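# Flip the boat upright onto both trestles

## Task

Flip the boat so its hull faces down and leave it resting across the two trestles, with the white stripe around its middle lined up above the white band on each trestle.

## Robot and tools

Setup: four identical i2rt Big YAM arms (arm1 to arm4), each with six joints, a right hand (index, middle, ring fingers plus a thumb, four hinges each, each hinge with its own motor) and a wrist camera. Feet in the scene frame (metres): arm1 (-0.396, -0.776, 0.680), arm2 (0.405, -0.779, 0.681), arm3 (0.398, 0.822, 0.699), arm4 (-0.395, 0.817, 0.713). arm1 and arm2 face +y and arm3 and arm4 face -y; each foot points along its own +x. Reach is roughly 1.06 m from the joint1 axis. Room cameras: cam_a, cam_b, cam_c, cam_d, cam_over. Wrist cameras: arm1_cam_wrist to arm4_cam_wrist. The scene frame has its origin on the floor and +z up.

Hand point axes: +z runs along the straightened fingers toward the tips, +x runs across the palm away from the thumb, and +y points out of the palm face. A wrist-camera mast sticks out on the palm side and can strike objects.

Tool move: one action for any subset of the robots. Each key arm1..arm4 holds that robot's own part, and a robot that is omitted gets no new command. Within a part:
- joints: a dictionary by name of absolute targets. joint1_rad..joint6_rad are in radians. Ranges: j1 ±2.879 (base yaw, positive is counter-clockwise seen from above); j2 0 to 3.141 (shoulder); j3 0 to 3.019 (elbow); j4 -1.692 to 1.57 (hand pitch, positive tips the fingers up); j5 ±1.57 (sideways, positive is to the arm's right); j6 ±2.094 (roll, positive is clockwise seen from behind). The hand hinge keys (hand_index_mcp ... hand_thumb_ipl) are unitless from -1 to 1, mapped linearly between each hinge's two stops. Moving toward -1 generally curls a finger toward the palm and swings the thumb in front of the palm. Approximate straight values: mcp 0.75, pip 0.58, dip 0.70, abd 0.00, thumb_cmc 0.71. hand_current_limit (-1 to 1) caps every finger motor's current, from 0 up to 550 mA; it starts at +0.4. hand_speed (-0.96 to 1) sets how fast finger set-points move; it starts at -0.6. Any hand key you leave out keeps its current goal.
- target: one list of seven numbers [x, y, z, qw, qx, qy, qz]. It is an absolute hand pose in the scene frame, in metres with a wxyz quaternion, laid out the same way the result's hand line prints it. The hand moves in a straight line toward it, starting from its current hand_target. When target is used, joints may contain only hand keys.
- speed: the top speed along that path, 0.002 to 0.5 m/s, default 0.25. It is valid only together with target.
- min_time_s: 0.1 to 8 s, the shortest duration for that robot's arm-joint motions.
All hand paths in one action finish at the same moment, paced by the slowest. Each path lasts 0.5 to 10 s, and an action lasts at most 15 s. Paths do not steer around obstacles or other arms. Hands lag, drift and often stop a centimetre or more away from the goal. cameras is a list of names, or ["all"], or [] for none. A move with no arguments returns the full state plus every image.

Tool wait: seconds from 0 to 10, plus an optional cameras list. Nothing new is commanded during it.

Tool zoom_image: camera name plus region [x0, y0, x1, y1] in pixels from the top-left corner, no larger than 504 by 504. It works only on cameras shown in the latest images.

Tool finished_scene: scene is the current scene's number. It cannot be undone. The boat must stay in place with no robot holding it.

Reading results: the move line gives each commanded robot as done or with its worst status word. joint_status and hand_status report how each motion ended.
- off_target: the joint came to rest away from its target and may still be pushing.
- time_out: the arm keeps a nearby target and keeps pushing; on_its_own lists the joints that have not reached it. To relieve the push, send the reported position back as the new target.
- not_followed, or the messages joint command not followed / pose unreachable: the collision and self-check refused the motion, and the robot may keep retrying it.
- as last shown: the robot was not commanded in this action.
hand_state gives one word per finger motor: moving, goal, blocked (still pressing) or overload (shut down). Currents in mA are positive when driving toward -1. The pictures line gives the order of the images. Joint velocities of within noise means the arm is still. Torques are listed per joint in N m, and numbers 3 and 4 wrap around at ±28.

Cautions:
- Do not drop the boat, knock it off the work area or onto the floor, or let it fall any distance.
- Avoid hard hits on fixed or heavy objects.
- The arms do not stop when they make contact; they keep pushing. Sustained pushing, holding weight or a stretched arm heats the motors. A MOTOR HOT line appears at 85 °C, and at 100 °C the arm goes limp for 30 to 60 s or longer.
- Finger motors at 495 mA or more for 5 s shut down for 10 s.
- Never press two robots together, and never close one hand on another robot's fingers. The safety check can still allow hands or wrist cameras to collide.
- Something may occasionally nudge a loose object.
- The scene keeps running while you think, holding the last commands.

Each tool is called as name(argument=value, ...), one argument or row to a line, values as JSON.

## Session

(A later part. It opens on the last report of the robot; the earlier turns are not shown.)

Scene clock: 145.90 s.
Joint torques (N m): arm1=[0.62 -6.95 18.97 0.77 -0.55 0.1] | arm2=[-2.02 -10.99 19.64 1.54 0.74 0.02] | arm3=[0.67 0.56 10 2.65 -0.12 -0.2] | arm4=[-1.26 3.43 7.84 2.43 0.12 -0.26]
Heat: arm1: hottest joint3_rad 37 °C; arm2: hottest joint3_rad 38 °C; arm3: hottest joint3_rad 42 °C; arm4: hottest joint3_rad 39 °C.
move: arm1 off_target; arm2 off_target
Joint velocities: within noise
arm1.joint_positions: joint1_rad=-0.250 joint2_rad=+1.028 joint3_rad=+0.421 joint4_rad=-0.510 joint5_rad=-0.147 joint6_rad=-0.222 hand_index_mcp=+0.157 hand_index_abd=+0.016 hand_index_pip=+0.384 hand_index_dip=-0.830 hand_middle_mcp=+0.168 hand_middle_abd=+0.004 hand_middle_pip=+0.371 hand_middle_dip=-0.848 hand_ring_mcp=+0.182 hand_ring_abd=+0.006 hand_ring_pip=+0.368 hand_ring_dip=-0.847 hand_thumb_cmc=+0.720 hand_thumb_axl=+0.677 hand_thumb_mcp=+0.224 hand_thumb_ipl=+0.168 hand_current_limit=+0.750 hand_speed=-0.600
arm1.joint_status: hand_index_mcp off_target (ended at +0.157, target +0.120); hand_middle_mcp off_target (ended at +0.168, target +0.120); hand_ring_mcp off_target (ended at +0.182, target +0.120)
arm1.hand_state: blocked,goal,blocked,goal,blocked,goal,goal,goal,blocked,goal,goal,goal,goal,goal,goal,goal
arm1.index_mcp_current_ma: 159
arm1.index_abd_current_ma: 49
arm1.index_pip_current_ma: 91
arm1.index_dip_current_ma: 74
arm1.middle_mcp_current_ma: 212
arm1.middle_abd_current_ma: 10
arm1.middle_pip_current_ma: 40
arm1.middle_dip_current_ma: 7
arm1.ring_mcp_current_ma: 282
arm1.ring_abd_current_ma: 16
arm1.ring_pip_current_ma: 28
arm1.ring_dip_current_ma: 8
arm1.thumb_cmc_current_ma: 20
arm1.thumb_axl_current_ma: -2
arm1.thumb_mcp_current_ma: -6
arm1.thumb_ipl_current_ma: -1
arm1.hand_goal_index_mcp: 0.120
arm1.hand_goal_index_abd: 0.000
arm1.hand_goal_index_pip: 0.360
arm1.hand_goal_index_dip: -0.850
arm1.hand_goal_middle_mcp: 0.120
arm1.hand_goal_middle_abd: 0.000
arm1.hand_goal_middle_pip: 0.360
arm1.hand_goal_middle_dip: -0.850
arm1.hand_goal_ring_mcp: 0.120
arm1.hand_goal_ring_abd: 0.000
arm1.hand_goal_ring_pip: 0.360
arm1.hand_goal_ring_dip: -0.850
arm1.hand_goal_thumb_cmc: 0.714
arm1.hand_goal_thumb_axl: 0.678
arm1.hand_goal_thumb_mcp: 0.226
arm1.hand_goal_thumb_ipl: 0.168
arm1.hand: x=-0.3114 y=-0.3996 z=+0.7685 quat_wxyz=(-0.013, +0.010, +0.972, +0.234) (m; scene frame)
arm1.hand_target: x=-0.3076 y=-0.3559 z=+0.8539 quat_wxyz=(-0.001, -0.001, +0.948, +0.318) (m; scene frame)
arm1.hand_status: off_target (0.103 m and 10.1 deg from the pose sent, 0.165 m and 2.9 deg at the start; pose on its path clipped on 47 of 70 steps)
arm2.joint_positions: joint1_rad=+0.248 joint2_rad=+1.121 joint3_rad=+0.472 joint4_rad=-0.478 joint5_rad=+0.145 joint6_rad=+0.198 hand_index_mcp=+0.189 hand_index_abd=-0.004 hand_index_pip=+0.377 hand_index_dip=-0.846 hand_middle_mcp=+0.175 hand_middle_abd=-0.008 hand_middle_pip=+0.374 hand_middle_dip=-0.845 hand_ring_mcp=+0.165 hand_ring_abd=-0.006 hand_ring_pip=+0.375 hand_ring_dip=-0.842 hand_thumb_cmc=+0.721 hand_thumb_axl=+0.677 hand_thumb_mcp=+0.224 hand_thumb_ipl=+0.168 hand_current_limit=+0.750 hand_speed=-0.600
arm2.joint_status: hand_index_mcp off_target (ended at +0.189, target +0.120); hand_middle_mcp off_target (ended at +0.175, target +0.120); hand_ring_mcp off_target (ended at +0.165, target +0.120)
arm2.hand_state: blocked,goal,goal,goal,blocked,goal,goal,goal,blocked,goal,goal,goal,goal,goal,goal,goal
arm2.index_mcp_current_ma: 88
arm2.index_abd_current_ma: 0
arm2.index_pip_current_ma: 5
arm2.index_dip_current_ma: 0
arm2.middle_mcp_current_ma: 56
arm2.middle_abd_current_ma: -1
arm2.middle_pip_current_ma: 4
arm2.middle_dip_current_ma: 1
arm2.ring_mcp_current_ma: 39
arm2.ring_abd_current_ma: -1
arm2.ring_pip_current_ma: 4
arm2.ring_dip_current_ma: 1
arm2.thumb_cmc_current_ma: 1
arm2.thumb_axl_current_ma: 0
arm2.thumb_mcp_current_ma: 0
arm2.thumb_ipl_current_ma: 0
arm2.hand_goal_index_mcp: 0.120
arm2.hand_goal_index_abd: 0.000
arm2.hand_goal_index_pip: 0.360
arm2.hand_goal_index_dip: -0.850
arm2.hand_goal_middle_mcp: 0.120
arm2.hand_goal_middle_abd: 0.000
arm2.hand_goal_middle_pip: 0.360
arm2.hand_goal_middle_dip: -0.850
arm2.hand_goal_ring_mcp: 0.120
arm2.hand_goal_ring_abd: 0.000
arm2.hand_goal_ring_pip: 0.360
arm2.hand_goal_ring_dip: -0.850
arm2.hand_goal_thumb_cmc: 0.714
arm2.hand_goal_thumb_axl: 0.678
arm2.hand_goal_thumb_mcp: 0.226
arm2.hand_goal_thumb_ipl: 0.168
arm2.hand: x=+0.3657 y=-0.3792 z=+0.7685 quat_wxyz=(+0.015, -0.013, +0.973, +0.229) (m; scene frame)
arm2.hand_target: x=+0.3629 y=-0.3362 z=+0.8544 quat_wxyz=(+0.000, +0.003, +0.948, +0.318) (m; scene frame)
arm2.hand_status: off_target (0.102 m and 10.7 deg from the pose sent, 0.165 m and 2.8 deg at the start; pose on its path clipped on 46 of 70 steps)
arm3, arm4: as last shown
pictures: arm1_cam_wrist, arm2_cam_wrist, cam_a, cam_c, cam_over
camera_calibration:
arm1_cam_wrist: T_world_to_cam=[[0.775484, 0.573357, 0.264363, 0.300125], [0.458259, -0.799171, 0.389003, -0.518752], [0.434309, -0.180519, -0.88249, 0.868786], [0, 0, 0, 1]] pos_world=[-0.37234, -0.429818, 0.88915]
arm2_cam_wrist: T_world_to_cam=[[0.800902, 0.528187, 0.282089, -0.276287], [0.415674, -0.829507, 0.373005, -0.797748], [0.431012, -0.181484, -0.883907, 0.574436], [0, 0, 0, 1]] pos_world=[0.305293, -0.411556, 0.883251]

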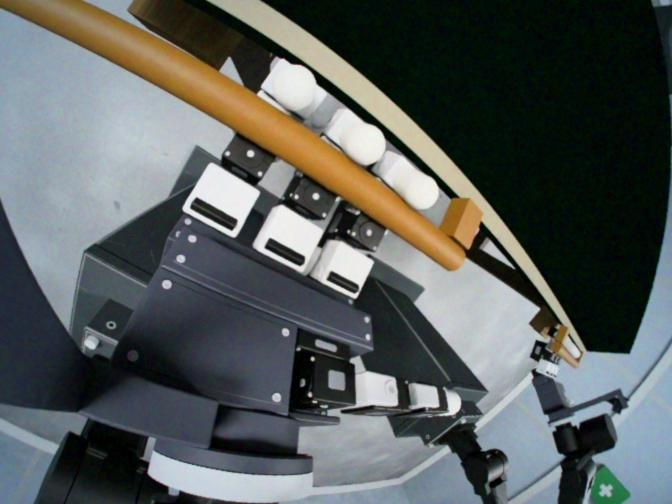

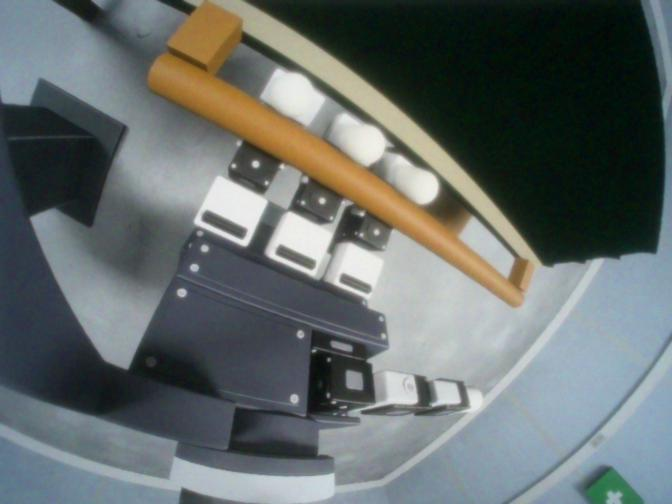

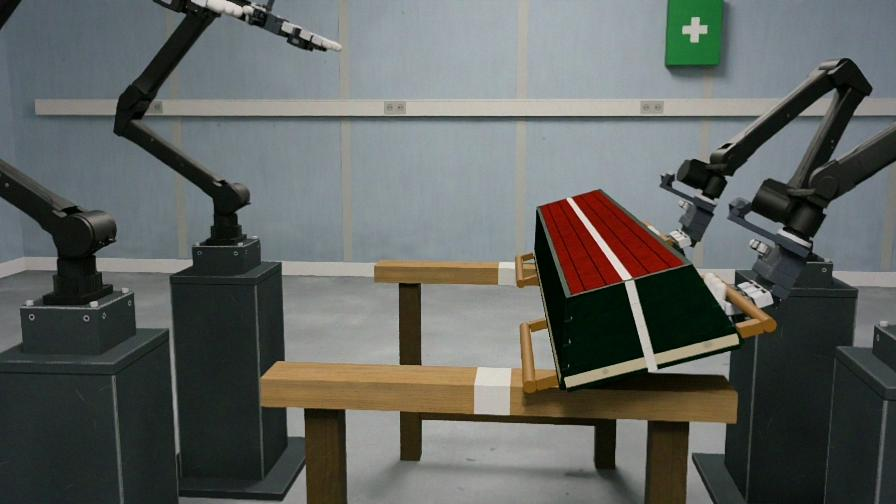

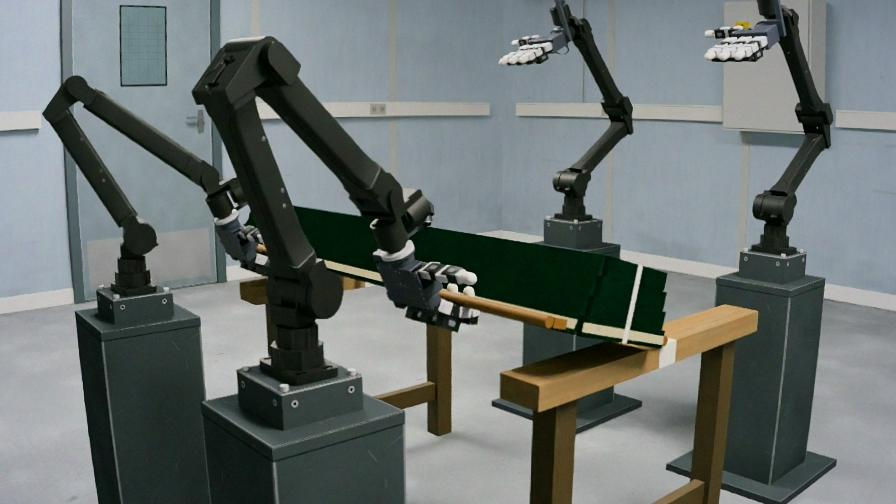

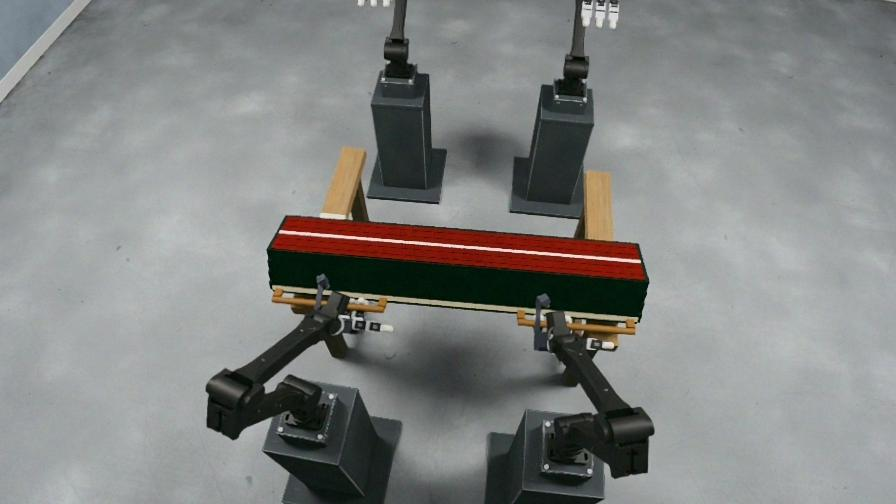

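move(
  arm1={"target": [-0.305, -0.300, 0.965, 0, 0, 0.9537, 0.3007], "speed": 0.1, "joints": {"hand_index_mcp": 0.15, "hand_middle_mcp": 0.15, "hand_ring_mcp": 0.15}},
  arm2={"target": [0.36, -0.280, 0.965, 0, 0, 0.9537, 0.3007], "speed": 0.1, "joints": {"hand_index_mcp": 0.15, "hand_middle_mcp": 0.15, "hand_ring_mcp": 0.15}},
  cameras=["arm1_cam_wrist", "arm2_cam_wrist", "cam_c", "cam_a", "cam_over"],
)

Scene clock: 150.77 s.
Joint torques (N m): arm1=[0.73 -7 19.56 0.53 -0.52 0.18] | arm2=[-2.32 -11.87 20.26 1.35 0.56 -0.06] | arm3=[0.62 0.5 9.84 2.62 -0.14 -0.17] | arm4=[-1.14 3.6 8.08 2.54 0.09 -0.3]
Heat: arm1: hottest joint3_rad 38 °C; arm2: hottest joint3_rad 40 °C; arm3: hottest joint3_rad 42 °C; arm4: hottest joint3_rad 39 °C.
move: arm1 off_target; arm2 off_target
Joint velocities: within noise
arm1.joint_positions: joint1_rad=-0.238 joint2_rad=+0.992 joint3_rad=+0.483 joint4_rad=-0.639 joint5_rad=-0.132 joint6_rad=-0.216 hand_index_mcp=+0.178 hand_index_abd=+0.014 hand_index_pip=+0.384 hand_index_dip=-0.833 hand_middle_mcp=+0.192 hand_middle_abd=+0.004 hand_middle_pip=+0.371 hand_middle_dip=-0.848 hand_ring_mcp=+0.206 hand_ring_abd=+0.006 hand_ring_pip=+0.368 hand_ring_dip=-0.847 hand_thumb_cmc=+0.720 hand_thumb_axl=+0.677 hand_thumb_mcp=+0.224 hand_thumb_ipl=+0.168 hand_current_limit=+0.750 hand_speed=-0.600
arm1.joint_status: hand_index_mcp off_target (ended at +0.178, target +0.150); hand_middle_mcp off_target (ended at +0.192, target +0.150); hand_ring_mcp off_target (ended at +0.206, target +0.150)
arm1.hand_state: blocked,goal,blocked,goal,blocked,goal,goal,goal,blocked,goal,goal,goal,goal,goal,goal,goal
arm1.index_mcp_current_ma: 115
arm1.index_abd_current_ma: 45
arm1.index_pip_current_ma: 91
arm1.index_dip_current_ma: 64
arm1.middle_mcp_current_ma: 181
arm1.middle_abd_current_ma: 10
arm1.middle_pip_current_ma: 40
arm1.middle_dip_current_ma: 7
arm1.ring_mcp_current_ma: 250
arm1.ring_abd_current_ma: 16
arm1.ring_pip_current_ma: 28
arm1.ring_dip_current_ma: 8
arm1.thumb_cmc_current_ma: 20
arm1.thumb_axl_current_ma: -2
arm1.thumb_mcp_current_ma: -7
arm1.thumb_ipl_current_ma: -1
arm1.hand_goal_index_mcp: 0.150
arm1.hand_goal_index_abd: 0.000
arm1.hand_goal_index_pip: 0.360
arm1.hand_goal_index_dip: -0.850
arm1.hand_goal_middle_mcp: 0.150
arm1.hand_goal_middle_abd: 0.000
arm1.hand_goal_middle_pip: 0.360
arm1.hand_goal_middle_dip: -0.850
arm1.hand_goal_ring_mcp: 0.150
arm1.hand_goal_ring_abd: 0.000
arm1.hand_goal_ring_pip: 0.360
arm1.hand_goal_ring_dip: -0.850
arm1.hand_goal_thumb_cmc: 0.714
arm1.hand_goal_thumb_axl: 0.678
arm1.hand_goal_thumb_mcp: 0.226
arm1.hand_goal_thumb_ipl: 0.168
arm1.hand: x=-0.3128 y=-0.3979 z=+0.7890 quat_wxyz=(-0.012, +0.010, +0.976, +0.218) (m; scene frame)
arm1.hand_target: x=-0.3107 y=-0.3584 z=+0.8764 quat_wxyz=(-0.002, +0.003, +0.953, +0.302) (m; scene frame)
arm1.hand_status: off_target (0.202 m and 10.0 deg from the pose sent, 0.220 m and 8.1 deg at the start; pose on its path clipped on 58 of 59 steps)
arm2.joint_positions: joint1_rad=+0.247 joint2_rad=+1.084 joint3_rad=+0.531 joint4_rad=-0.606 joint5_rad=+0.136 joint6_rad=+0.198 hand_index_mcp=+0.215 hand_index_abd=-0.005 hand_index_pip=+0.377 hand_index_dip=-0.845 hand_middle_mcp=+0.200 hand_middle_abd=-0.008 hand_middle_pip=+0.374 hand_middle_dip=-0.843 hand_ring_mcp=+0.189 hand_ring_abd=-0.006 hand_ring_pip=+0.375 hand_ring_dip=-0.840 hand_thumb_cmc=+0.721 hand_thumb_axl=+0.677 hand_thumb_mcp=+0.224 hand_thumb_ipl=+0.168 hand_current_limit=+0.750 hand_speed=-0.600
arm2.joint_status: hand_index_mcp off_target (ended at +0.215, target +0.150); hand_middle_mcp off_target (ended at +0.200, target +0.150); hand_ring_mcp off_target (ended at +0.189, target +0.150)
arm2.hand_state: blocked,goal,goal,goal,blocked,goal,goal,goal,blocked,goal,goal,goal,goal,goal,goal,goal
arm2.index_mcp_current_ma: 78
arm2.index_abd_current_ma: 0
arm2.index_pip_current_ma: 5
arm2.index_dip_current_ma: 0
arm2.middle_mcp_current_ma: 47
arm2.middle_abd_current_ma: -1
arm2.middle_pip_current_ma: 4
arm2.middle_dip_current_ma: 1
arm2.ring_mcp_current_ma: 29
arm2.ring_abd_current_ma: -1
arm2.ring_pip_current_ma: 4
arm2.ring_dip_current_ma: 2
arm2.thumb_cmc_current_ma: 1
arm2.thumb_axl_current_ma: 0
arm2.thumb_mcp_current_ma: 0
arm2.thumb_ipl_current_ma: 0
arm2.hand_goal_index_mcp: 0.150
arm2.hand_goal_index_abd: 0.000
arm2.hand_goal_index_pip: 0.360
arm2.hand_goal_index_dip: -0.850
arm2.hand_goal_middle_mcp: 0.150
arm2.hand_goal_middle_abd: 0.000
arm2.hand_goal_middle_pip: 0.360
arm2.hand_goal_middle_dip: -0.850
arm2.hand_goal_ring_mcp: 0.150
arm2.hand_goal_ring_abd: 0.000
arm2.hand_goal_ring_pip: 0.360
arm2.hand_goal_ring_dip: -0.850
arm2.hand_goal_thumb_cmc: 0.714
arm2.hand_goal_thumb_axl: 0.678
arm2.hand_goal_thumb_mcp: 0.226
arm2.hand_goal_thumb_ipl: 0.168
arm2.hand: x=+0.3645 y=-0.3782 z=+0.7886 quat_wxyz=(+0.015, -0.015, +0.977, +0.213) (m; scene frame)
arm2.hand_target: x=+0.3641 y=-0.3386 z=+0.8762 quat_wxyz=(+0.000, +0.000, +0.954, +0.301) (m; scene frame)
arm2.hand_status: off_target (0.202 m and 10.6 deg from the pose sent, 0.220 m and 8.8 deg at the start; pose on its path clipped on 58 of 59 steps)
arm3, arm4: as last shown
pictures: arm1_cam_wrist, arm2_cam_wrist, cam_a, cam_c, cam_over
camera_calibration:
arm1_cam_wrist: T_world_to_cam=[[0.77435, 0.582613, 0.246869, 0.312046], [0.457981, -0.785259, 0.416679, -0.54108], [0.436619, -0.209594, -0.874891, 0.871034], [0, 0, 0, 1]] pos_world=[-0.374139, -0.424127, 0.910482]
arm2_cam_wrist: T_world_to_cam=[[0.799334, 0.539453, 0.26468, -0.262975], [0.418099, -0.815685, 0.399813, -0.820738], [0.431576, -0.208922, -0.87755, 0.577324], [0, 0, 0, 1]] pos_world=[0.304195, -0.406986, 0.904377]

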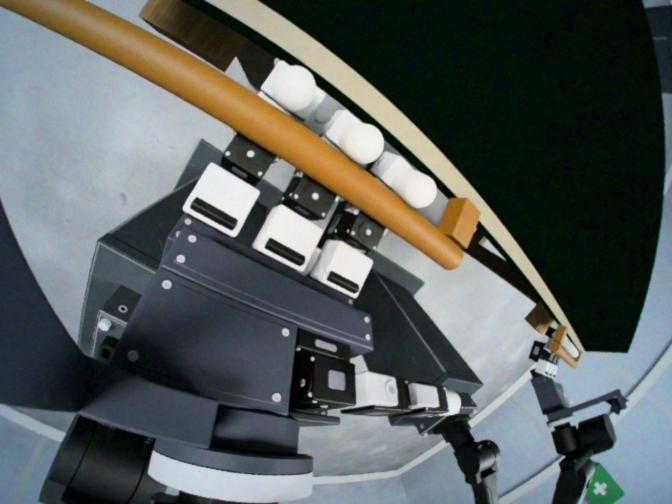

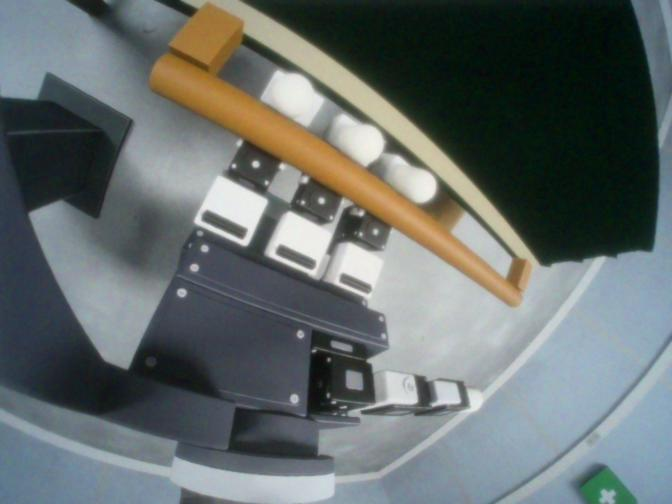

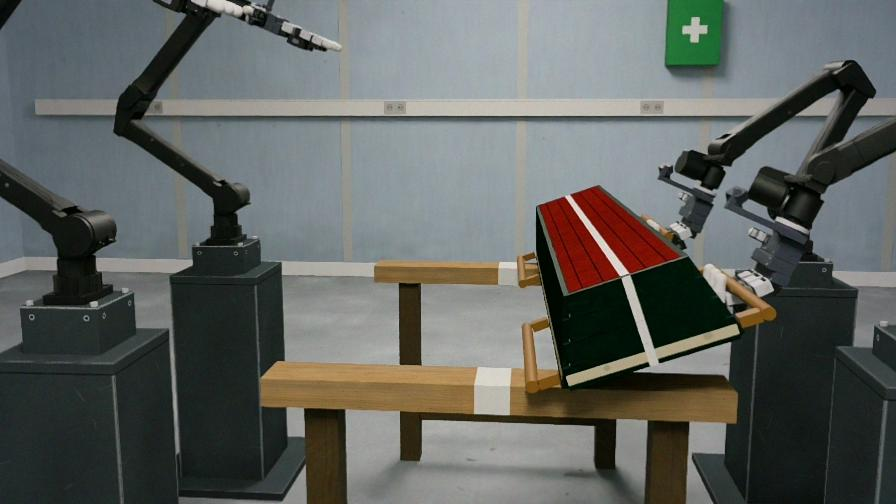

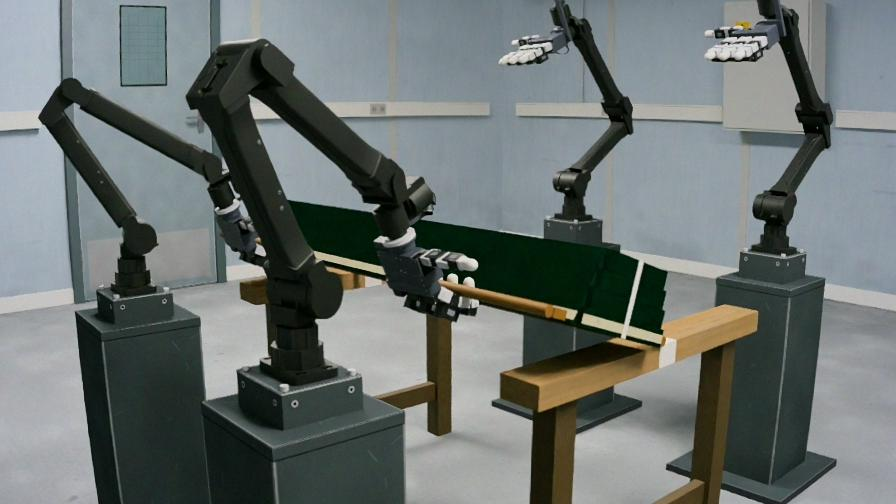

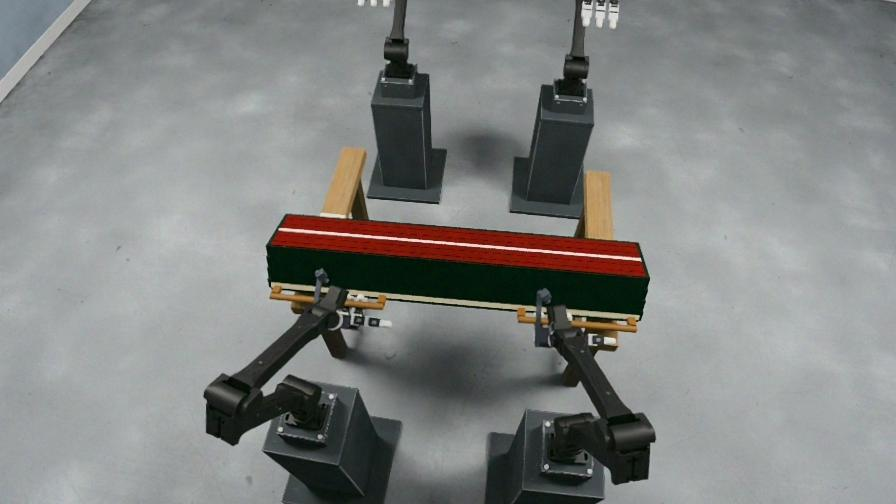

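move(
  arm1={"target": [-0.305, -0.400, 1.0, 0, 0, 0.9563, 0.2924], "speed": 0.15, "joints": {"hand_index_mcp": 0.18, "hand_middle_mcp": 0.18, "hand_ring_mcp": 0.18}},
  arm2={"target": [0.36, -0.380, 1.0, 0, 0, 0.9563, 0.2924], "speed": 0.15, "joints": {"hand_index_mcp": 0.18, "hand_middle_mcp": 0.18, "hand_ring_mcp": 0.18}},
  cameras=["arm1_cam_wrist", "cam_c", "cam_a"],
)

Scene clock: 164.50 s.
Joint torques (N m): arm1=[-0.62 -3.9 21.63 0.35 -1.3 -0.11] | arm2=[-0.15 -7.82 22.48 0.95 2.02 0.16] | arm3=[0.97 0.44 9.92 2.47 -0.14 -0.23] | arm4=[-1.08 3.96 8.18 2.28 0.13 -0.26]
Heat: arm1: hottest joint3_rad 42 °C; arm2: hottest joint3_rad 47 °C; arm3: hottest joint3_rad 42 °C; arm4: hottest joint3_rad 39 °C.
move: arm1 off_target; arm2 off_target
Joint velocities: within noise
arm1.joint_positions: joint1_rad=-0.321 joint2_rad=+0.707 joint3_rad=+0.499 joint4_rad=-0.970 joint5_rad=-0.158 joint6_rad=-0.288 hand_index_mcp=+0.211 hand_index_abd=+0.020 hand_index_pip=+0.394 hand_index_dip=-0.822 hand_middle_mcp=+0.222 hand_middle_abd=+0.004 hand_middle_pip=+0.371 hand_middle_dip=-0.847 hand_ring_mcp=+0.239 hand_ring_abd=+0.006 hand_ring_pip=+0.368 hand_ring_dip=-0.847 hand_thumb_cmc=+0.720 hand_thumb_axl=+0.677 hand_thumb_mcp=+0.224 hand_thumb_ipl=+0.168 hand_current_limit=+0.750 hand_speed=-0.600
arm1.joint_status: hand_index_mcp off_target (ended at +0.211, target +0.180); hand_middle_mcp off_target (ended at +0.222, target +0.180); hand_ring_mcp off_target (ended at +0.239, target +0.180)
arm1.hand_state: blocked,goal,blocked,blocked,blocked,goal,goal,goal,blocked,goal,goal,goal,goal,goal,goal,goal
arm1.index_mcp_current_ma: 129
arm1.index_abd_current_ma: 64
arm1.index_pip_current_ma: 135
arm1.index_dip_current_ma: 108
arm1.middle_mcp_current_ma: 183
arm1.middle_abd_current_ma: 10
arm1.middle_pip_current_ma: 40
arm1.middle_dip_current_ma: 8
arm1.ring_mcp_current_ma: 265
arm1.ring_abd_current_ma: 16
arm1.ring_pip_current_ma: 28
arm1.ring_dip_current_ma: 8
arm1.thumb_cmc_current_ma: 20
arm1.thumb_axl_current_ma: -2
arm1.thumb_mcp_current_ma: -7
arm1.thumb_ipl_current_ma: -1
arm1.hand_goal_index_mcp: 0.180
arm1.hand_goal_index_abd: 0.000
arm1.hand_goal_index_pip: 0.360
arm1.hand_goal_index_dip: -0.850
arm1.hand_goal_middle_mcp: 0.180
arm1.hand_goal_middle_abd: 0.000
arm1.hand_goal_middle_pip: 0.360
arm1.hand_goal_middle_dip: -0.850
arm1.hand_goal_ring_mcp: 0.180
arm1.hand_goal_ring_abd: 0.000
arm1.hand_goal_ring_pip: 0.360
arm1.hand_goal_ring_dip: -0.850
arm1.hand_goal_thumb_cmc: 0.714
arm1.hand_goal_thumb_axl: 0.678
arm1.hand_goal_thumb_mcp: 0.226
arm1.hand_goal_thumb_ipl: 0.168
arm1.hand: x=-0.3123 y=-0.4585 z=+0.8360 quat_wxyz=(-0.012, +0.014, +0.978, +0.208) (m; scene frame)
arm1.hand_target: x=-0.3102 y=-0.4325 z=+0.9273 quat_wxyz=(+0.002, -0.004, +0.956, +0.293) (m; scene frame)
arm1.hand_status: off_target (0.174 m and 10.2 deg from the pose sent, 0.211 m and 9.0 deg at the start; pose on its path clipped on 64 of 66 steps)
arm2.joint_positions: joint1_rad=+0.299 joint2_rad=+0.803 joint3_rad=+0.532 joint4_rad=-0.912 joint5_rad=+0.140 joint6_rad=+0.244 hand_index_mcp=+0.246 hand_index_abd=-0.005 hand_index_pip=+0.376 hand_index_dip=-0.847 hand_middle_mcp=+0.233 hand_middle_abd=-0.010 hand_middle_pip=+0.377 hand_middle_dip=-0.840 hand_ring_mcp=+0.224 hand_ring_abd=-0.012 hand_ring_pip=+0.386 hand_ring_dip=-0.833 hand_thumb_cmc=+0.721 hand_thumb_axl=+0.677 hand_thumb_mcp=+0.224 hand_thumb_ipl=+0.168 hand_current_limit=+0.750 hand_speed=-0.600
arm2.joint_status: hand_index_mcp off_target (ended at +0.246, target +0.180); hand_middle_mcp off_target (ended at +0.233, target +0.180); hand_ring_mcp off_target (ended at +0.224, target +0.180)
arm2.hand_state: blocked,goal,goal,goal,blocked,goal,goal,goal,blocked,goal,blocked,goal,goal,goal,goal,goal
arm2.index_mcp_current_ma: 79
arm2.index_abd_current_ma: 0
arm2.index_pip_current_ma: 4
arm2.index_dip_current_ma: 0
arm2.middle_mcp_current_ma: 54
arm2.middle_abd_current_ma: -2
arm2.middle_pip_current_ma: 5
arm2.middle_dip_current_ma: 2
arm2.ring_mcp_current_ma: 38
arm2.ring_abd_current_ma: -2
arm2.ring_pip_current_ma: 12
arm2.ring_dip_current_ma: 5
arm2.thumb_cmc_current_ma: 1
arm2.thumb_axl_current_ma: 0
arm2.thumb_mcp_current_ma: 0
arm2.thumb_ipl_current_ma: 0
arm2.hand_goal_index_mcp: 0.180
arm2.hand_goal_index_abd: 0.000
arm2.hand_goal_index_pip: 0.360
arm2.hand_goal_index_dip: -0.850
arm2.hand_goal_middle_mcp: 0.180
arm2.hand_goal_middle_abd: 0.000
arm2.hand_goal_middle_pip: 0.360
arm2.hand_goal_middle_dip: -0.850
arm2.hand_goal_ring_mcp: 0.180
arm2.hand_goal_ring_abd: 0.000
arm2.hand_goal_ring_pip: 0.360
arm2.hand_goal_ring_dip: -0.850
arm2.hand_goal_thumb_cmc: 0.714
arm2.hand_goal_thumb_axl: 0.678
arm2.hand_goal_thumb_mcp: 0.226
arm2.hand_goal_thumb_ipl: 0.168
arm2.hand: x=+0.3668 y=-0.4373 z=+0.8362 quat_wxyz=(+0.010, -0.018, +0.979, +0.203) (m; scene frame)
arm2.hand_target: x=+0.3648 y=-0.4116 z=+0.9273 quat_wxyz=(-0.002, +0.001, +0.956, +0.293) (m; scene frame)
arm2.hand_status: off_target (0.174 m and 10.8 deg from the pose sent, 0.211 m and 9.7 deg at the start; pose on its path clipped on 64 of 66 steps)
arm3, arm4: as last shown
pictures: arm1_cam_wrist, cam_a, cam_c
camera_calibration:
arm1_cam_wrist: T_world_to_cam=[[0.779033, 0.581734, 0.233865, 0.347232], [0.453023, -0.780128, 0.431476, -0.620058], [0.433449, -0.230187, -0.871284, 0.885784], [0, 0, 0, 1]] pos_world=[-0.373547, -0.481825, 0.958104]

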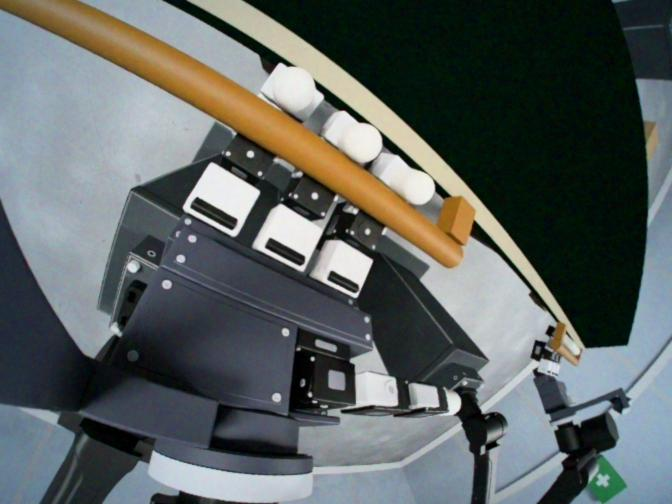

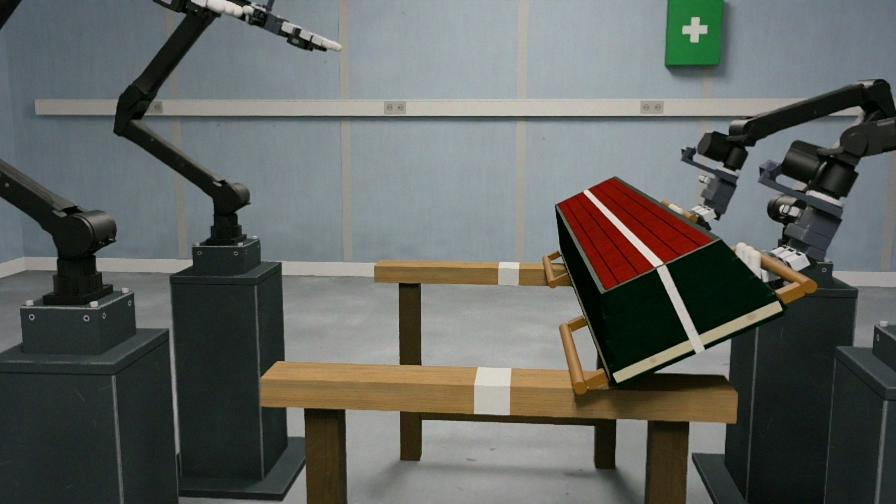

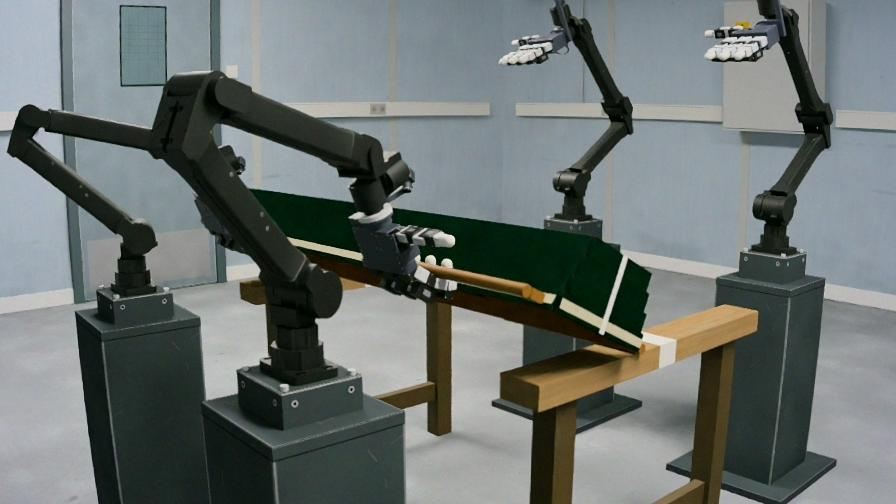

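move(
  arm1={"joints": {"joint3_rad": 0.76, "joint4_rad": -1.10}, "min_time_s": 2},
  arm2={"joints": {"joint3_rad": 0.79, "joint4_rad": -1.05}, "min_time_s": 2},
  cameras=["cam_c", "cam_a"],
)

Scene clock: 172.23 s.
Joint torques (N m): arm1=[-0.5 -3.9 20.03 0.44 -0.94 -0.02] | arm2=[-0.56 -7.77 21.61 1.11 1.79 0.16] | arm3=[0.62 0.62 9.92 2.51 -0.11 -0.2] | arm4=[-1.32 3.19 8.02 2.29 0.13 -0.24]
Heat: arm1: hottest joint3_rad 46 °C; arm2: hottest joint3_rad 51 °C; arm3: hottest joint3_rad 42 °C; arm4: hottest joint3_rad 39 °C.
move: arm1 time_out; arm2 time_out
Joint velocities: within noise
arm1.joint_positions: joint1_rad=-0.321 joint2_rad=+0.706 joint3_rad=+0.619 joint4_rad=-1.100 joint5_rad=-0.169 joint6_rad=-0.297 hand_index_mcp=+0.222 hand_index_abd=+0.020 hand_index_pip=+0.396 hand_index_dip=-0.822 hand_middle_mcp=+0.229 hand_middle_abd=+0.004 hand_middle_pip=+0.382 hand_middle_dip=-0.841 hand_ring_mcp=+0.250 hand_ring_abd=+0.005 hand_ring_pip=+0.381 hand_ring_dip=-0.846 hand_thumb_cmc=+0.720 hand_thumb_axl=+0.677 hand_thumb_mcp=+0.224 hand_thumb_ipl=+0.168 hand_current_limit=+0.750 hand_speed=-0.600
arm1.joint_status: joint3_rad time_out (moved +0.120 of +0.261); the others done
arm1.hand_state: blocked,goal,blocked,blocked,blocked,goal,blocked,goal,blocked,goal,blocked,goal,goal,goal,goal,goal
arm1.index_mcp_current_ma: 182
arm1.index_abd_current_ma: 64
arm1.index_pip_current_ma: 143
arm1.index_dip_current_ma: 108
arm1.middle_mcp_current_ma: 213
arm1.middle_abd_current_ma: 10
arm1.middle_pip_current_ma: 83
arm1.middle_dip_current_ma: 30
arm1.ring_mcp_current_ma: 318
arm1.ring_abd_current_ma: 15
arm1.ring_pip_current_ma: 79
arm1.ring_dip_current_ma: 12
arm1.thumb_cmc_current_ma: 20
arm1.thumb_axl_current_ma: -2
arm1.thumb_mcp_current_ma: -7
arm1.thumb_ipl_current_ma: -1
arm1.hand_goal_index_mcp: 0.180
arm1.hand_goal_index_abd: 0.000
arm1.hand_goal_index_pip: 0.360
arm1.hand_goal_index_dip: -0.850
arm1.hand_goal_middle_mcp: 0.180
arm1.hand_goal_middle_abd: 0.000
arm1.hand_goal_middle_pip: 0.360
arm1.hand_goal_middle_dip: -0.850
arm1.hand_goal_ring_mcp: 0.180
arm1.hand_goal_ring_abd: 0.000
arm1.hand_goal_ring_pip: 0.360
arm1.hand_goal_ring_dip: -0.850
arm1.hand_goal_thumb_cmc: 0.714
arm1.hand_goal_thumb_axl: 0.678
arm1.hand_goal_thumb_mcp: 0.226
arm1.hand_goal_thumb_ipl: 0.168
arm1.on_its_own: joint3_rad reads +0.619 and still pushes toward +0.732 since a time_out
arm1.hand: x=-0.3132 y=-0.4533 z=+0.8803 quat_wxyz=(-0.017, +0.009, +0.978, +0.205) (m; scene frame)
arm1.hand_target: x=-0.3119 y=-0.4373 z=+0.9589 quat_wxyz=(-0.003, -0.002, +0.960, +0.280) (m; scene frame)
arm1.hand_status: not commanded
arm2.joint_positions: joint1_rad=+0.299 joint2_rad=+0.802 joint3_rad=+0.655 joint4_rad=-1.053 joint5_rad=+0.145 joint6_rad=+0.245 hand_index_mcp=+0.251 hand_index_abd=-0.005 hand_index_pip=+0.376 hand_index_dip=-0.847 hand_middle_mcp=+0.234 hand_middle_abd=-0.010 hand_middle_pip=+0.378 hand_middle_dip=-0.840 hand_ring_mcp=+0.224 hand_ring_abd=-0.012 hand_ring_pip=+0.386 hand_ring_dip=-0.833 hand_thumb_cmc=+0.721 hand_thumb_axl=+0.677 hand_thumb_mcp=+0.224 hand_thumb_ipl=+0.168 hand_current_limit=+0.750 hand_speed=-0.600
arm2.joint_status: joint3_rad time_out (moved +0.123 of +0.258); the others done
arm2.hand_state: blocked,goal,goal,goal,blocked,goal,goal,goal,blocked,goal,blocked,goal,goal,goal,goal,goal
arm2.index_mcp_current_ma: 93
arm2.index_abd_current_ma: 0
arm2.index_pip_current_ma: 4
arm2.index_dip_current_ma: 0
arm2.middle_mcp_current_ma: 54
arm2.middle_abd_current_ma: -2
arm2.middle_pip_current_ma: 6
arm2.middle_dip_current_ma: 2
arm2.ring_mcp_current_ma: 38
arm2.ring_abd_current_ma: -2
arm2.ring_pip_current_ma: 12
arm2.ring_dip_current_ma: 5
arm2.thumb_cmc_current_ma: 1
arm2.thumb_axl_current_ma: 0
arm2.thumb_mcp_current_ma: 0
arm2.thumb_ipl_current_ma: 0
arm2.hand_goal_index_mcp: 0.180
arm2.hand_goal_index_abd: 0.000
arm2.hand_goal_index_pip: 0.360
arm2.hand_goal_index_dip: -0.850
arm2.hand_goal_middle_mcp: 0.180
arm2.hand_goal_middle_abd: 0.000
arm2.hand_goal_middle_pip: 0.360
arm2.hand_goal_middle_dip: -0.850
arm2.hand_goal_ring_mcp: 0.180
arm2.hand_goal_ring_abd: 0.000
arm2.hand_goal_ring_pip: 0.360
arm2.hand_goal_ring_dip: -0.850
arm2.hand_goal_thumb_cmc: 0.714
arm2.hand_goal_thumb_axl: 0.678
arm2.hand_goal_thumb_mcp: 0.226
arm2.hand_goal_thumb_ipl: 0.168
arm2.on_its_own: joint3_rad reads +0.655 and still pushes toward +0.767 since a time_out; joint5_rad reads +0.145 and still pushes toward +0.179 since a time_out
arm2.hand: x=+0.3660 y=-0.4312 z=+0.8797 quat_wxyz=(+0.014, -0.018, +0.980, +0.195) (m; scene frame)
arm2.hand_target: x=+0.3660 y=-0.4145 z=+0.9635 quat_wxyz=(+0.002, +0.000, +0.960, +0.280) (m; scene frame)
arm2.hand_status: not commanded
arm3, arm4: as last shown
pictures: cam_a, cam_c

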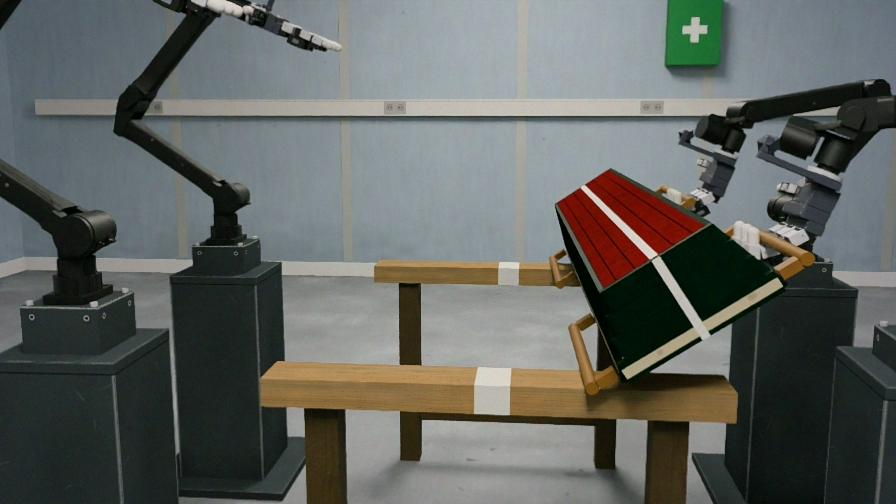

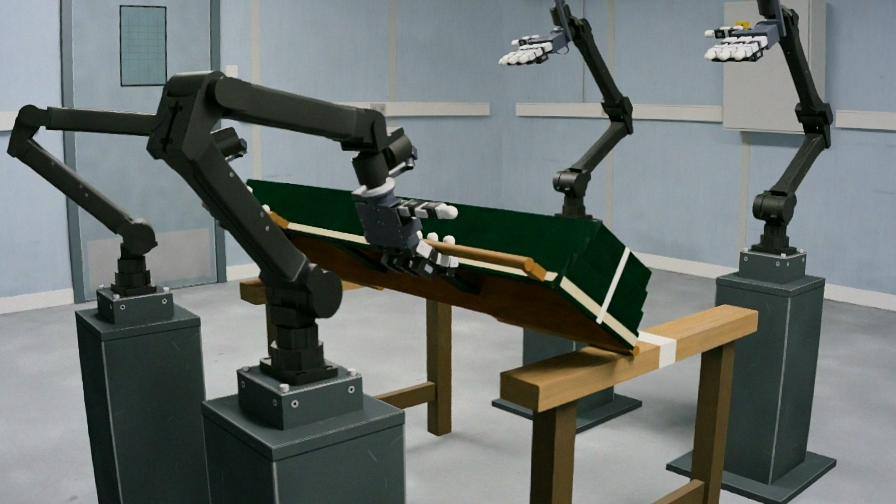

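move(
  arm1={"joints": {"joint2_rad": 1.05, "joint3_rad": 1.09, "joint4_rad": -1.22, "joint1_rad": -0.25, "joint5_rad": -0.14, "joint6_rad": -0.22, "hand_index_mcp": 0.28, "hand_middle_mcp": 0.28, "hand_ring_mcp": 0.28}, "min_time_s": 4},
  arm2={"joints": {"joint2_rad": 1.15, "joint3_rad": 1.13, "joint4_rad": -1.17, "joint1_rad": 0.24, "joint5_rad": 0.13, "joint6_rad": 0.19, "hand_index_mcp": 0.28, "hand_middle_mcp": 0.28, "hand_ring_mcp": 0.28}, "min_time_s": 4},
  cameras=["arm1_cam_wrist", "arm2_cam_wrist", "cam_c", "cam_a"],
)

Scene clock: 183.50 s.
Joint torques (N m): arm1=[-0.97 -4.6 19.66 0.72 0.11 0.4] | arm2=[-1.49 -8.12 20.78 1.61 -0.01 -0.2] | arm3=[0.21 0.38 10.09 2.66 -0.17 -0.15] | arm4=[-1.32 3.49 8.05 2.3 0.13 -0.22]
Heat: arm1: hottest joint3_rad 48 °C; arm2: hottest joint3_rad 55 °C; arm3: hottest joint3_rad 42 °C; arm4: hottest joint3_rad 40 °C.
move: arm1 time_out; arm2 time_out
Joint velocities: within noise
arm1.joint_positions: joint1_rad=-0.245 joint2_rad=+1.053 joint3_rad=+0.970 joint4_rad=-1.235 joint5_rad=-0.147 joint6_rad=-0.262 hand_index_mcp=+0.298 hand_index_abd=-0.003 hand_index_pip=+0.367 hand_index_dip=-0.847 hand_middle_mcp=+0.309 hand_middle_abd=+0.003 hand_middle_pip=+0.368 hand_middle_dip=-0.847 hand_ring_mcp=+0.335 hand_ring_abd=-0.006 hand_ring_pip=+0.374 hand_ring_dip=-0.840 hand_thumb_cmc=+0.720 hand_thumb_axl=+0.677 hand_thumb_mcp=+0.224 hand_thumb_ipl=+0.168 hand_current_limit=+0.750 hand_speed=-0.600
arm1.joint_status: joint3_rad time_out (moved +0.351 of +0.471); joint6_rad time_out (moved +0.035 of +0.077); hand_middle_mcp off_target (ended at +0.309, target +0.280); hand_ring_mcp off_target (ended at +0.335, target +0.280); the others done
arm1.hand_state: goal,goal,goal,goal,blocked,goal,goal,goal,blocked,goal,goal,goal,goal,goal,goal,goal
arm1.index_mcp_current_ma: 71
arm1.index_abd_current_ma: -7
arm1.index_pip_current_ma: 22
arm1.index_dip_current_ma: 10
arm1.middle_mcp_current_ma: 122
arm1.middle_abd_current_ma: 7
arm1.middle_pip_current_ma: 27
arm1.middle_dip_current_ma: 8
arm1.ring_mcp_current_ma: 245
arm1.ring_abd_current_ma: -16
arm1.ring_pip_current_ma: 49
arm1.ring_dip_current_ma: 35
arm1.thumb_cmc_current_ma: 20
arm1.thumb_axl_current_ma: -2
arm1.thumb_mcp_current_ma: -7
arm1.thumb_ipl_current_ma: -1
arm1.hand_goal_index_mcp: 0.280
arm1.hand_goal_index_abd: 0.000
arm1.hand_goal_index_pip: 0.360
arm1.hand_goal_index_dip: -0.850
arm1.hand_goal_middle_mcp: 0.280
arm1.hand_goal_middle_abd: 0.000
arm1.hand_goal_middle_pip: 0.360
arm1.hand_goal_middle_dip: -0.850
arm1.hand_goal_ring_mcp: 0.280
arm1.hand_goal_ring_abd: 0.000
arm1.hand_goal_ring_pip: 0.360
arm1.hand_goal_ring_dip: -0.850
arm1.hand_goal_thumb_cmc: 0.714
arm1.hand_goal_thumb_axl: 0.678
arm1.hand_goal_thumb_mcp: 0.226
arm1.hand_goal_thumb_ipl: 0.168
arm1.on_its_own: joint3_rad reads +0.970 and still pushes toward +1.083 since a time_out; joint6_rad reads -0.262 and still pushes toward -0.220 since a time_out
arm1.hand: x=-0.3074 y=-0.3637 z=+0.9250 quat_wxyz=(-0.036, -0.004, +0.990, +0.140) (m; scene frame)
arm1.hand_target: x=-0.2936 y=-0.3393 z=+0.9890 quat_wxyz=(-0.020, +0.014, +0.979, +0.200) (m; scene frame)
arm1.hand_status: not commanded
arm2.joint_positions: joint1_rad=+0.243 joint2_rad=+1.143 joint3_rad=+1.022 joint4_rad=-1.196 joint5_rad=+0.136 joint6_rad=+0.207 hand_index_mcp=+0.339 hand_index_abd=+0.007 hand_index_pip=+0.386 hand_index_dip=-0.831 hand_middle_mcp=+0.318 hand_middle_abd=-0.003 hand_middle_pip=+0.370 hand_middle_dip=-0.847 hand_ring_mcp=+0.305 hand_ring_abd=+0.000 hand_ring_pip=+0.362 hand_ring_dip=-0.847 hand_thumb_cmc=+0.721 hand_thumb_axl=+0.677 hand_thumb_mcp=+0.224 hand_thumb_ipl=+0.168 hand_current_limit=+0.750 hand_speed=-0.600
arm2.joint_status: joint3_rad time_out (moved +0.367 of +0.475); hand_index_mcp off_target (ended at +0.339, target +0.280); hand_middle_mcp off_target (ended at +0.318, target +0.280); hand_ring_mcp off_target (ended at +0.305, target +0.280); the others done
arm2.hand_state: blocked,goal,blocked,goal,blocked,goal,goal,goal,blocked,goal,goal,goal,goal,goal,goal,goal
arm2.index_mcp_current_ma: 64
arm2.index_abd_current_ma: 1
arm2.index_pip_current_ma: 12
arm2.index_dip_current_ma: 7
arm2.middle_mcp_current_ma: 28
arm2.middle_abd_current_ma: 0
arm2.middle_pip_current_ma: 2
arm2.middle_dip_current_ma: 0
arm2.ring_mcp_current_ma: 12
arm2.ring_abd_current_ma: 0
arm2.ring_pip_current_ma: 0
arm2.ring_dip_current_ma: 0
arm2.thumb_cmc_current_ma: 1
arm2.thumb_axl_current_ma: 0
arm2.thumb_mcp_current_ma: 0
arm2.thumb_ipl_current_ma: 0
arm2.hand_goal_index_mcp: 0.280
arm2.hand_goal_index_abd: 0.000
arm2.hand_goal_index_pip: 0.360
arm2.hand_goal_index_dip: -0.850
arm2.hand_goal_middle_mcp: 0.280
arm2.hand_goal_middle_abd: 0.000
arm2.hand_goal_middle_pip: 0.360
arm2.hand_goal_middle_dip: -0.850
arm2.hand_goal_ring_mcp: 0.280
arm2.hand_goal_ring_abd: 0.000
arm2.hand_goal_ring_pip: 0.360
arm2.hand_goal_ring_dip: -0.850
arm2.hand_goal_thumb_cmc: 0.714
arm2.hand_goal_thumb_axl: 0.678
arm2.hand_goal_thumb_mcp: 0.226
arm2.hand_goal_thumb_ipl: 0.168
arm2.on_its_own: joint3_rad reads +1.022 and still pushes toward +1.130 since a time_out
arm2.hand: x=+0.3566 y=-0.3353 z=+0.9255 quat_wxyz=(+0.033, -0.014, +0.990, +0.138) (m; scene frame)
arm2.hand_target: x=+0.3479 y=-0.3047 z=+0.9832 quat_wxyz=(+0.018, -0.020, +0.980, +0.197) (m; scene frame)
arm2.hand_status: not commanded
arm3.joint_positions: joint1_rad=-0.011 joint2_rad=+0.620 joint3_rad=+1.442 joint4_rad=-1.267 joint5_rad=+0.005 joint6_rad=+0.012 hand_index_mcp=+0.760 hand_index_abd=+0.001 hand_index_pip=+0.577 hand_index_dip=+0.696 hand_middle_mcp=+0.760 hand_middle_abd=+0.001 hand_middle_pip=+0.577 hand_middle_dip=+0.696 hand_ring_mcp=+0.760 hand_ring_abd=+0.001 hand_ring_pip=+0.577 hand_ring_dip=+0.696 hand_thumb_cmc=+0.720 hand_thumb_axl=+0.677 hand_thumb_mcp=+0.226 hand_thumb_ipl=+0.168 hand_current_limit=+0.400 hand_speed=-0.600
arm3.joint_status: not commanded
arm3.hand_state: goal,goal,goal,goal,goal,goal,goal,goal,goal,goal,goal,goal,goal,goal,goal,goal
arm3.index_mcp_current_ma: 1
arm3.index_abd_current_ma: 0
arm3.index_pip_current_ma: 0
arm3.index_dip_current_ma: 0
arm3.middle_mcp_current_ma: 2
arm3.middle_abd_current_ma: 0
arm3.middle_pip_current_ma: 0
arm3.middle_dip_current_ma: 0
arm3.ring_mcp_current_ma: 1
arm3.ring_abd_current_ma: 0
arm3.ring_pip_current_ma: 0
arm3.ring_dip_current_ma: 0
arm3.thumb_cmc_current_ma: 1
arm3.thumb_axl_current_ma: 0
arm3.thumb_mcp_current_ma: 0
arm3.thumb_ipl_current_ma: 0
arm3.hand_goal_index_mcp: 0.754
arm3.hand_goal_index_abd: 0.000
arm3.hand_goal_index_pip: 0.576
arm3.hand_goal_index_dip: 0.696
arm3.hand_goal_middle_mcp: 0.754
arm3.hand_goal_middle_abd: 0.000
arm3.hand_goal_middle_pip: 0.576
arm3.hand_goal_middle_dip: 0.696
arm3.hand_goal_ring_mcp: 0.754
arm3.hand_goal_ring_abd: 0.000
arm3.hand_goal_ring_pip: 0.576
arm3.hand_goal_ring_dip: 0.696
arm3.hand_goal_thumb_cmc: 0.714
arm3.hand_goal_thumb_axl: 0.678
arm3.hand_goal_thumb_mcp: 0.226
arm3.hand_goal_thumb_ipl: 0.168
arm3.hand: x=+0.3725 y=+0.5554 z=+1.3570 quat_wxyz=(+0.537, +0.843, -0.008, -0.001) (m; scene frame)
arm3.hand_target: x=+0.3774 y=+0.5606 z=+1.3712 quat_wxyz=(+0.550, +0.835, +0.003, +0.001) (m; scene frame)
arm3.hand_status: not commanded
arm4.joint_positions: joint1_rad=+0.011 joint2_rad=+0.601 joint3_rad=+1.444 joint4_rad=-1.275 joint5_rad=-0.005 joint6_rad=+0.019 hand_index_mcp=+0.760 hand_index_abd=+0.001 hand_index_pip=+0.577 hand_index_dip=+0.696 hand_middle_mcp=+0.761 hand_middle_abd=+0.001 hand_middle_pip=+0.577 hand_middle_dip=+0.696 hand_ring_mcp=+0.761 hand_ring_abd=+0.001 hand_ring_pip=+0.577 hand_ring_dip=+0.696 hand_thumb_cmc=+0.720 hand_thumb_axl=+0.677 hand_thumb_mcp=+0.226 hand_thumb_ipl=+0.168 hand_current_limit=+0.400 hand_speed=-0.600
arm4.joint_status: not commanded
arm4.hand_state: goal,goal,goal,goal,goal,goal,goal,goal,goal,goal,goal,goal,goal,goal,goal,goal
arm4.index_mcp_current_ma: 1
arm4.index_abd_current_ma: 0
arm4.index_pip_current_ma: 0
arm4.index_dip_current_ma: 0
arm4.middle_mcp_current_ma: 1
arm4.middle_abd_current_ma: 0
arm4.middle_pip_current_ma: 0
arm4.middle_dip_current_ma: 0
arm4.ring_mcp_current_ma: 1
arm4.ring_abd_current_ma: 0
arm4.ring_pip_current_ma: 0
arm4.ring_dip_current_ma: 0
arm4.thumb_cmc_current_ma: 1
arm4.thumb_axl_current_ma: 0
arm4.thumb_mcp_current_ma: 0
arm4.thumb_ipl_current_ma: 0
arm4.hand_goal_index_mcp: 0.754
arm4.hand_goal_index_abd: 0.000
arm4.hand_goal_index_pip: 0.576
arm4.hand_goal_index_dip: 0.696
arm4.hand_goal_middle_mcp: 0.754
arm4.hand_goal_middle_abd: 0.000
arm4.hand_goal_middle_pip: 0.576
arm4.hand_goal_middle_dip: 0.696
arm4.hand_goal_ring_mcp: 0.754
arm4.hand_goal_ring_abd: 0.000
arm4.hand_goal_ring_pip: 0.576
arm4.hand_goal_ring_dip: 0.696
arm4.hand_goal_thumb_cmc: 0.714
arm4.hand_goal_thumb_axl: 0.678
arm4.hand_goal_thumb_mcp: 0.226
arm4.hand_goal_thumb_ipl: 0.168
arm4.hand: x=-0.4094 y=+0.5532 z=+1.3714 quat_wxyz=(+0.539, +0.842, +0.006, +0.015) (m; scene frame)
arm4.hand_target: x=-0.4116 y=+0.5587 z=+1.3859 quat_wxyz=(+0.551, +0.834, +0.008, +0.005) (m; scene frame)
arm4.hand_status: not commanded
pictures: arm1_cam_wrist, arm2_cam_wrist, cam_a, cam_c
camera_calibration:
arm1_cam_wrist: T_world_to_cam=[[0.757483, 0.642332, 0.116748, 0.391189], [0.507807, -0.69208, 0.512988, -0.613275], [0.410307, -0.329294, -0.850419, 0.920548], [0, 0, 0, 1]] pos_world=[-0.362601, -0.372578, 1.05178]
arm2_cam_wrist: T_world_to_cam=[[0.796576, 0.567057, 0.209555, -0.254796], [0.392424, -0.7487, 0.534277, -0.929993], [0.459859, -0.343358, -0.818923, 0.600358], [0, 0, 0, 1]] pos_world=[0.291835, -0.345664, 1.04191]

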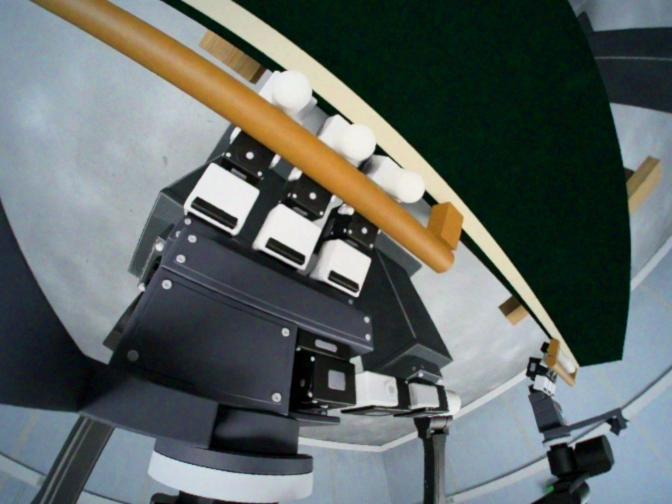

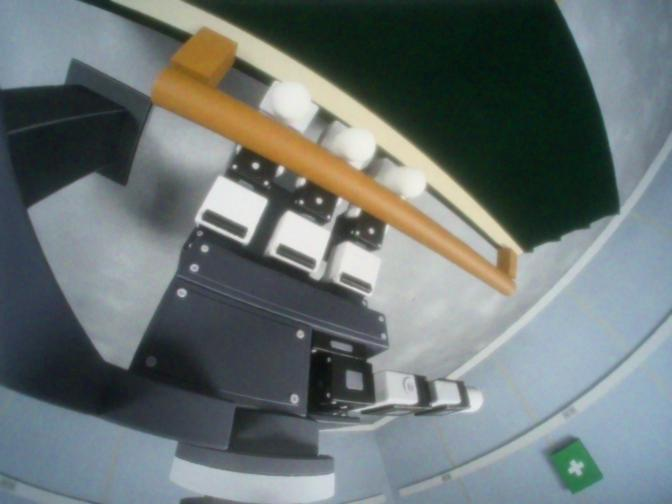

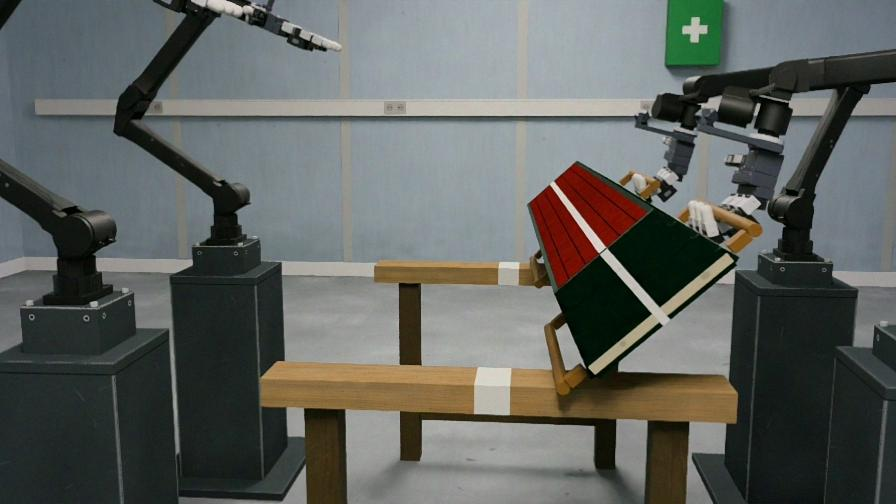

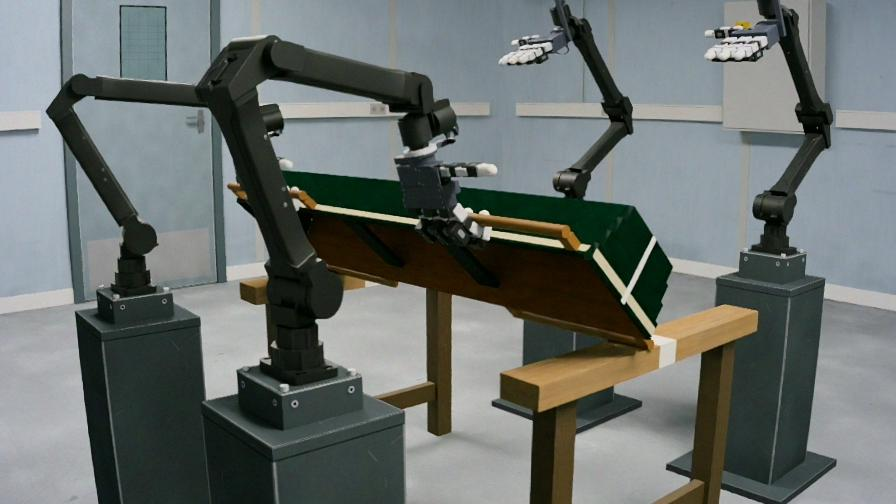

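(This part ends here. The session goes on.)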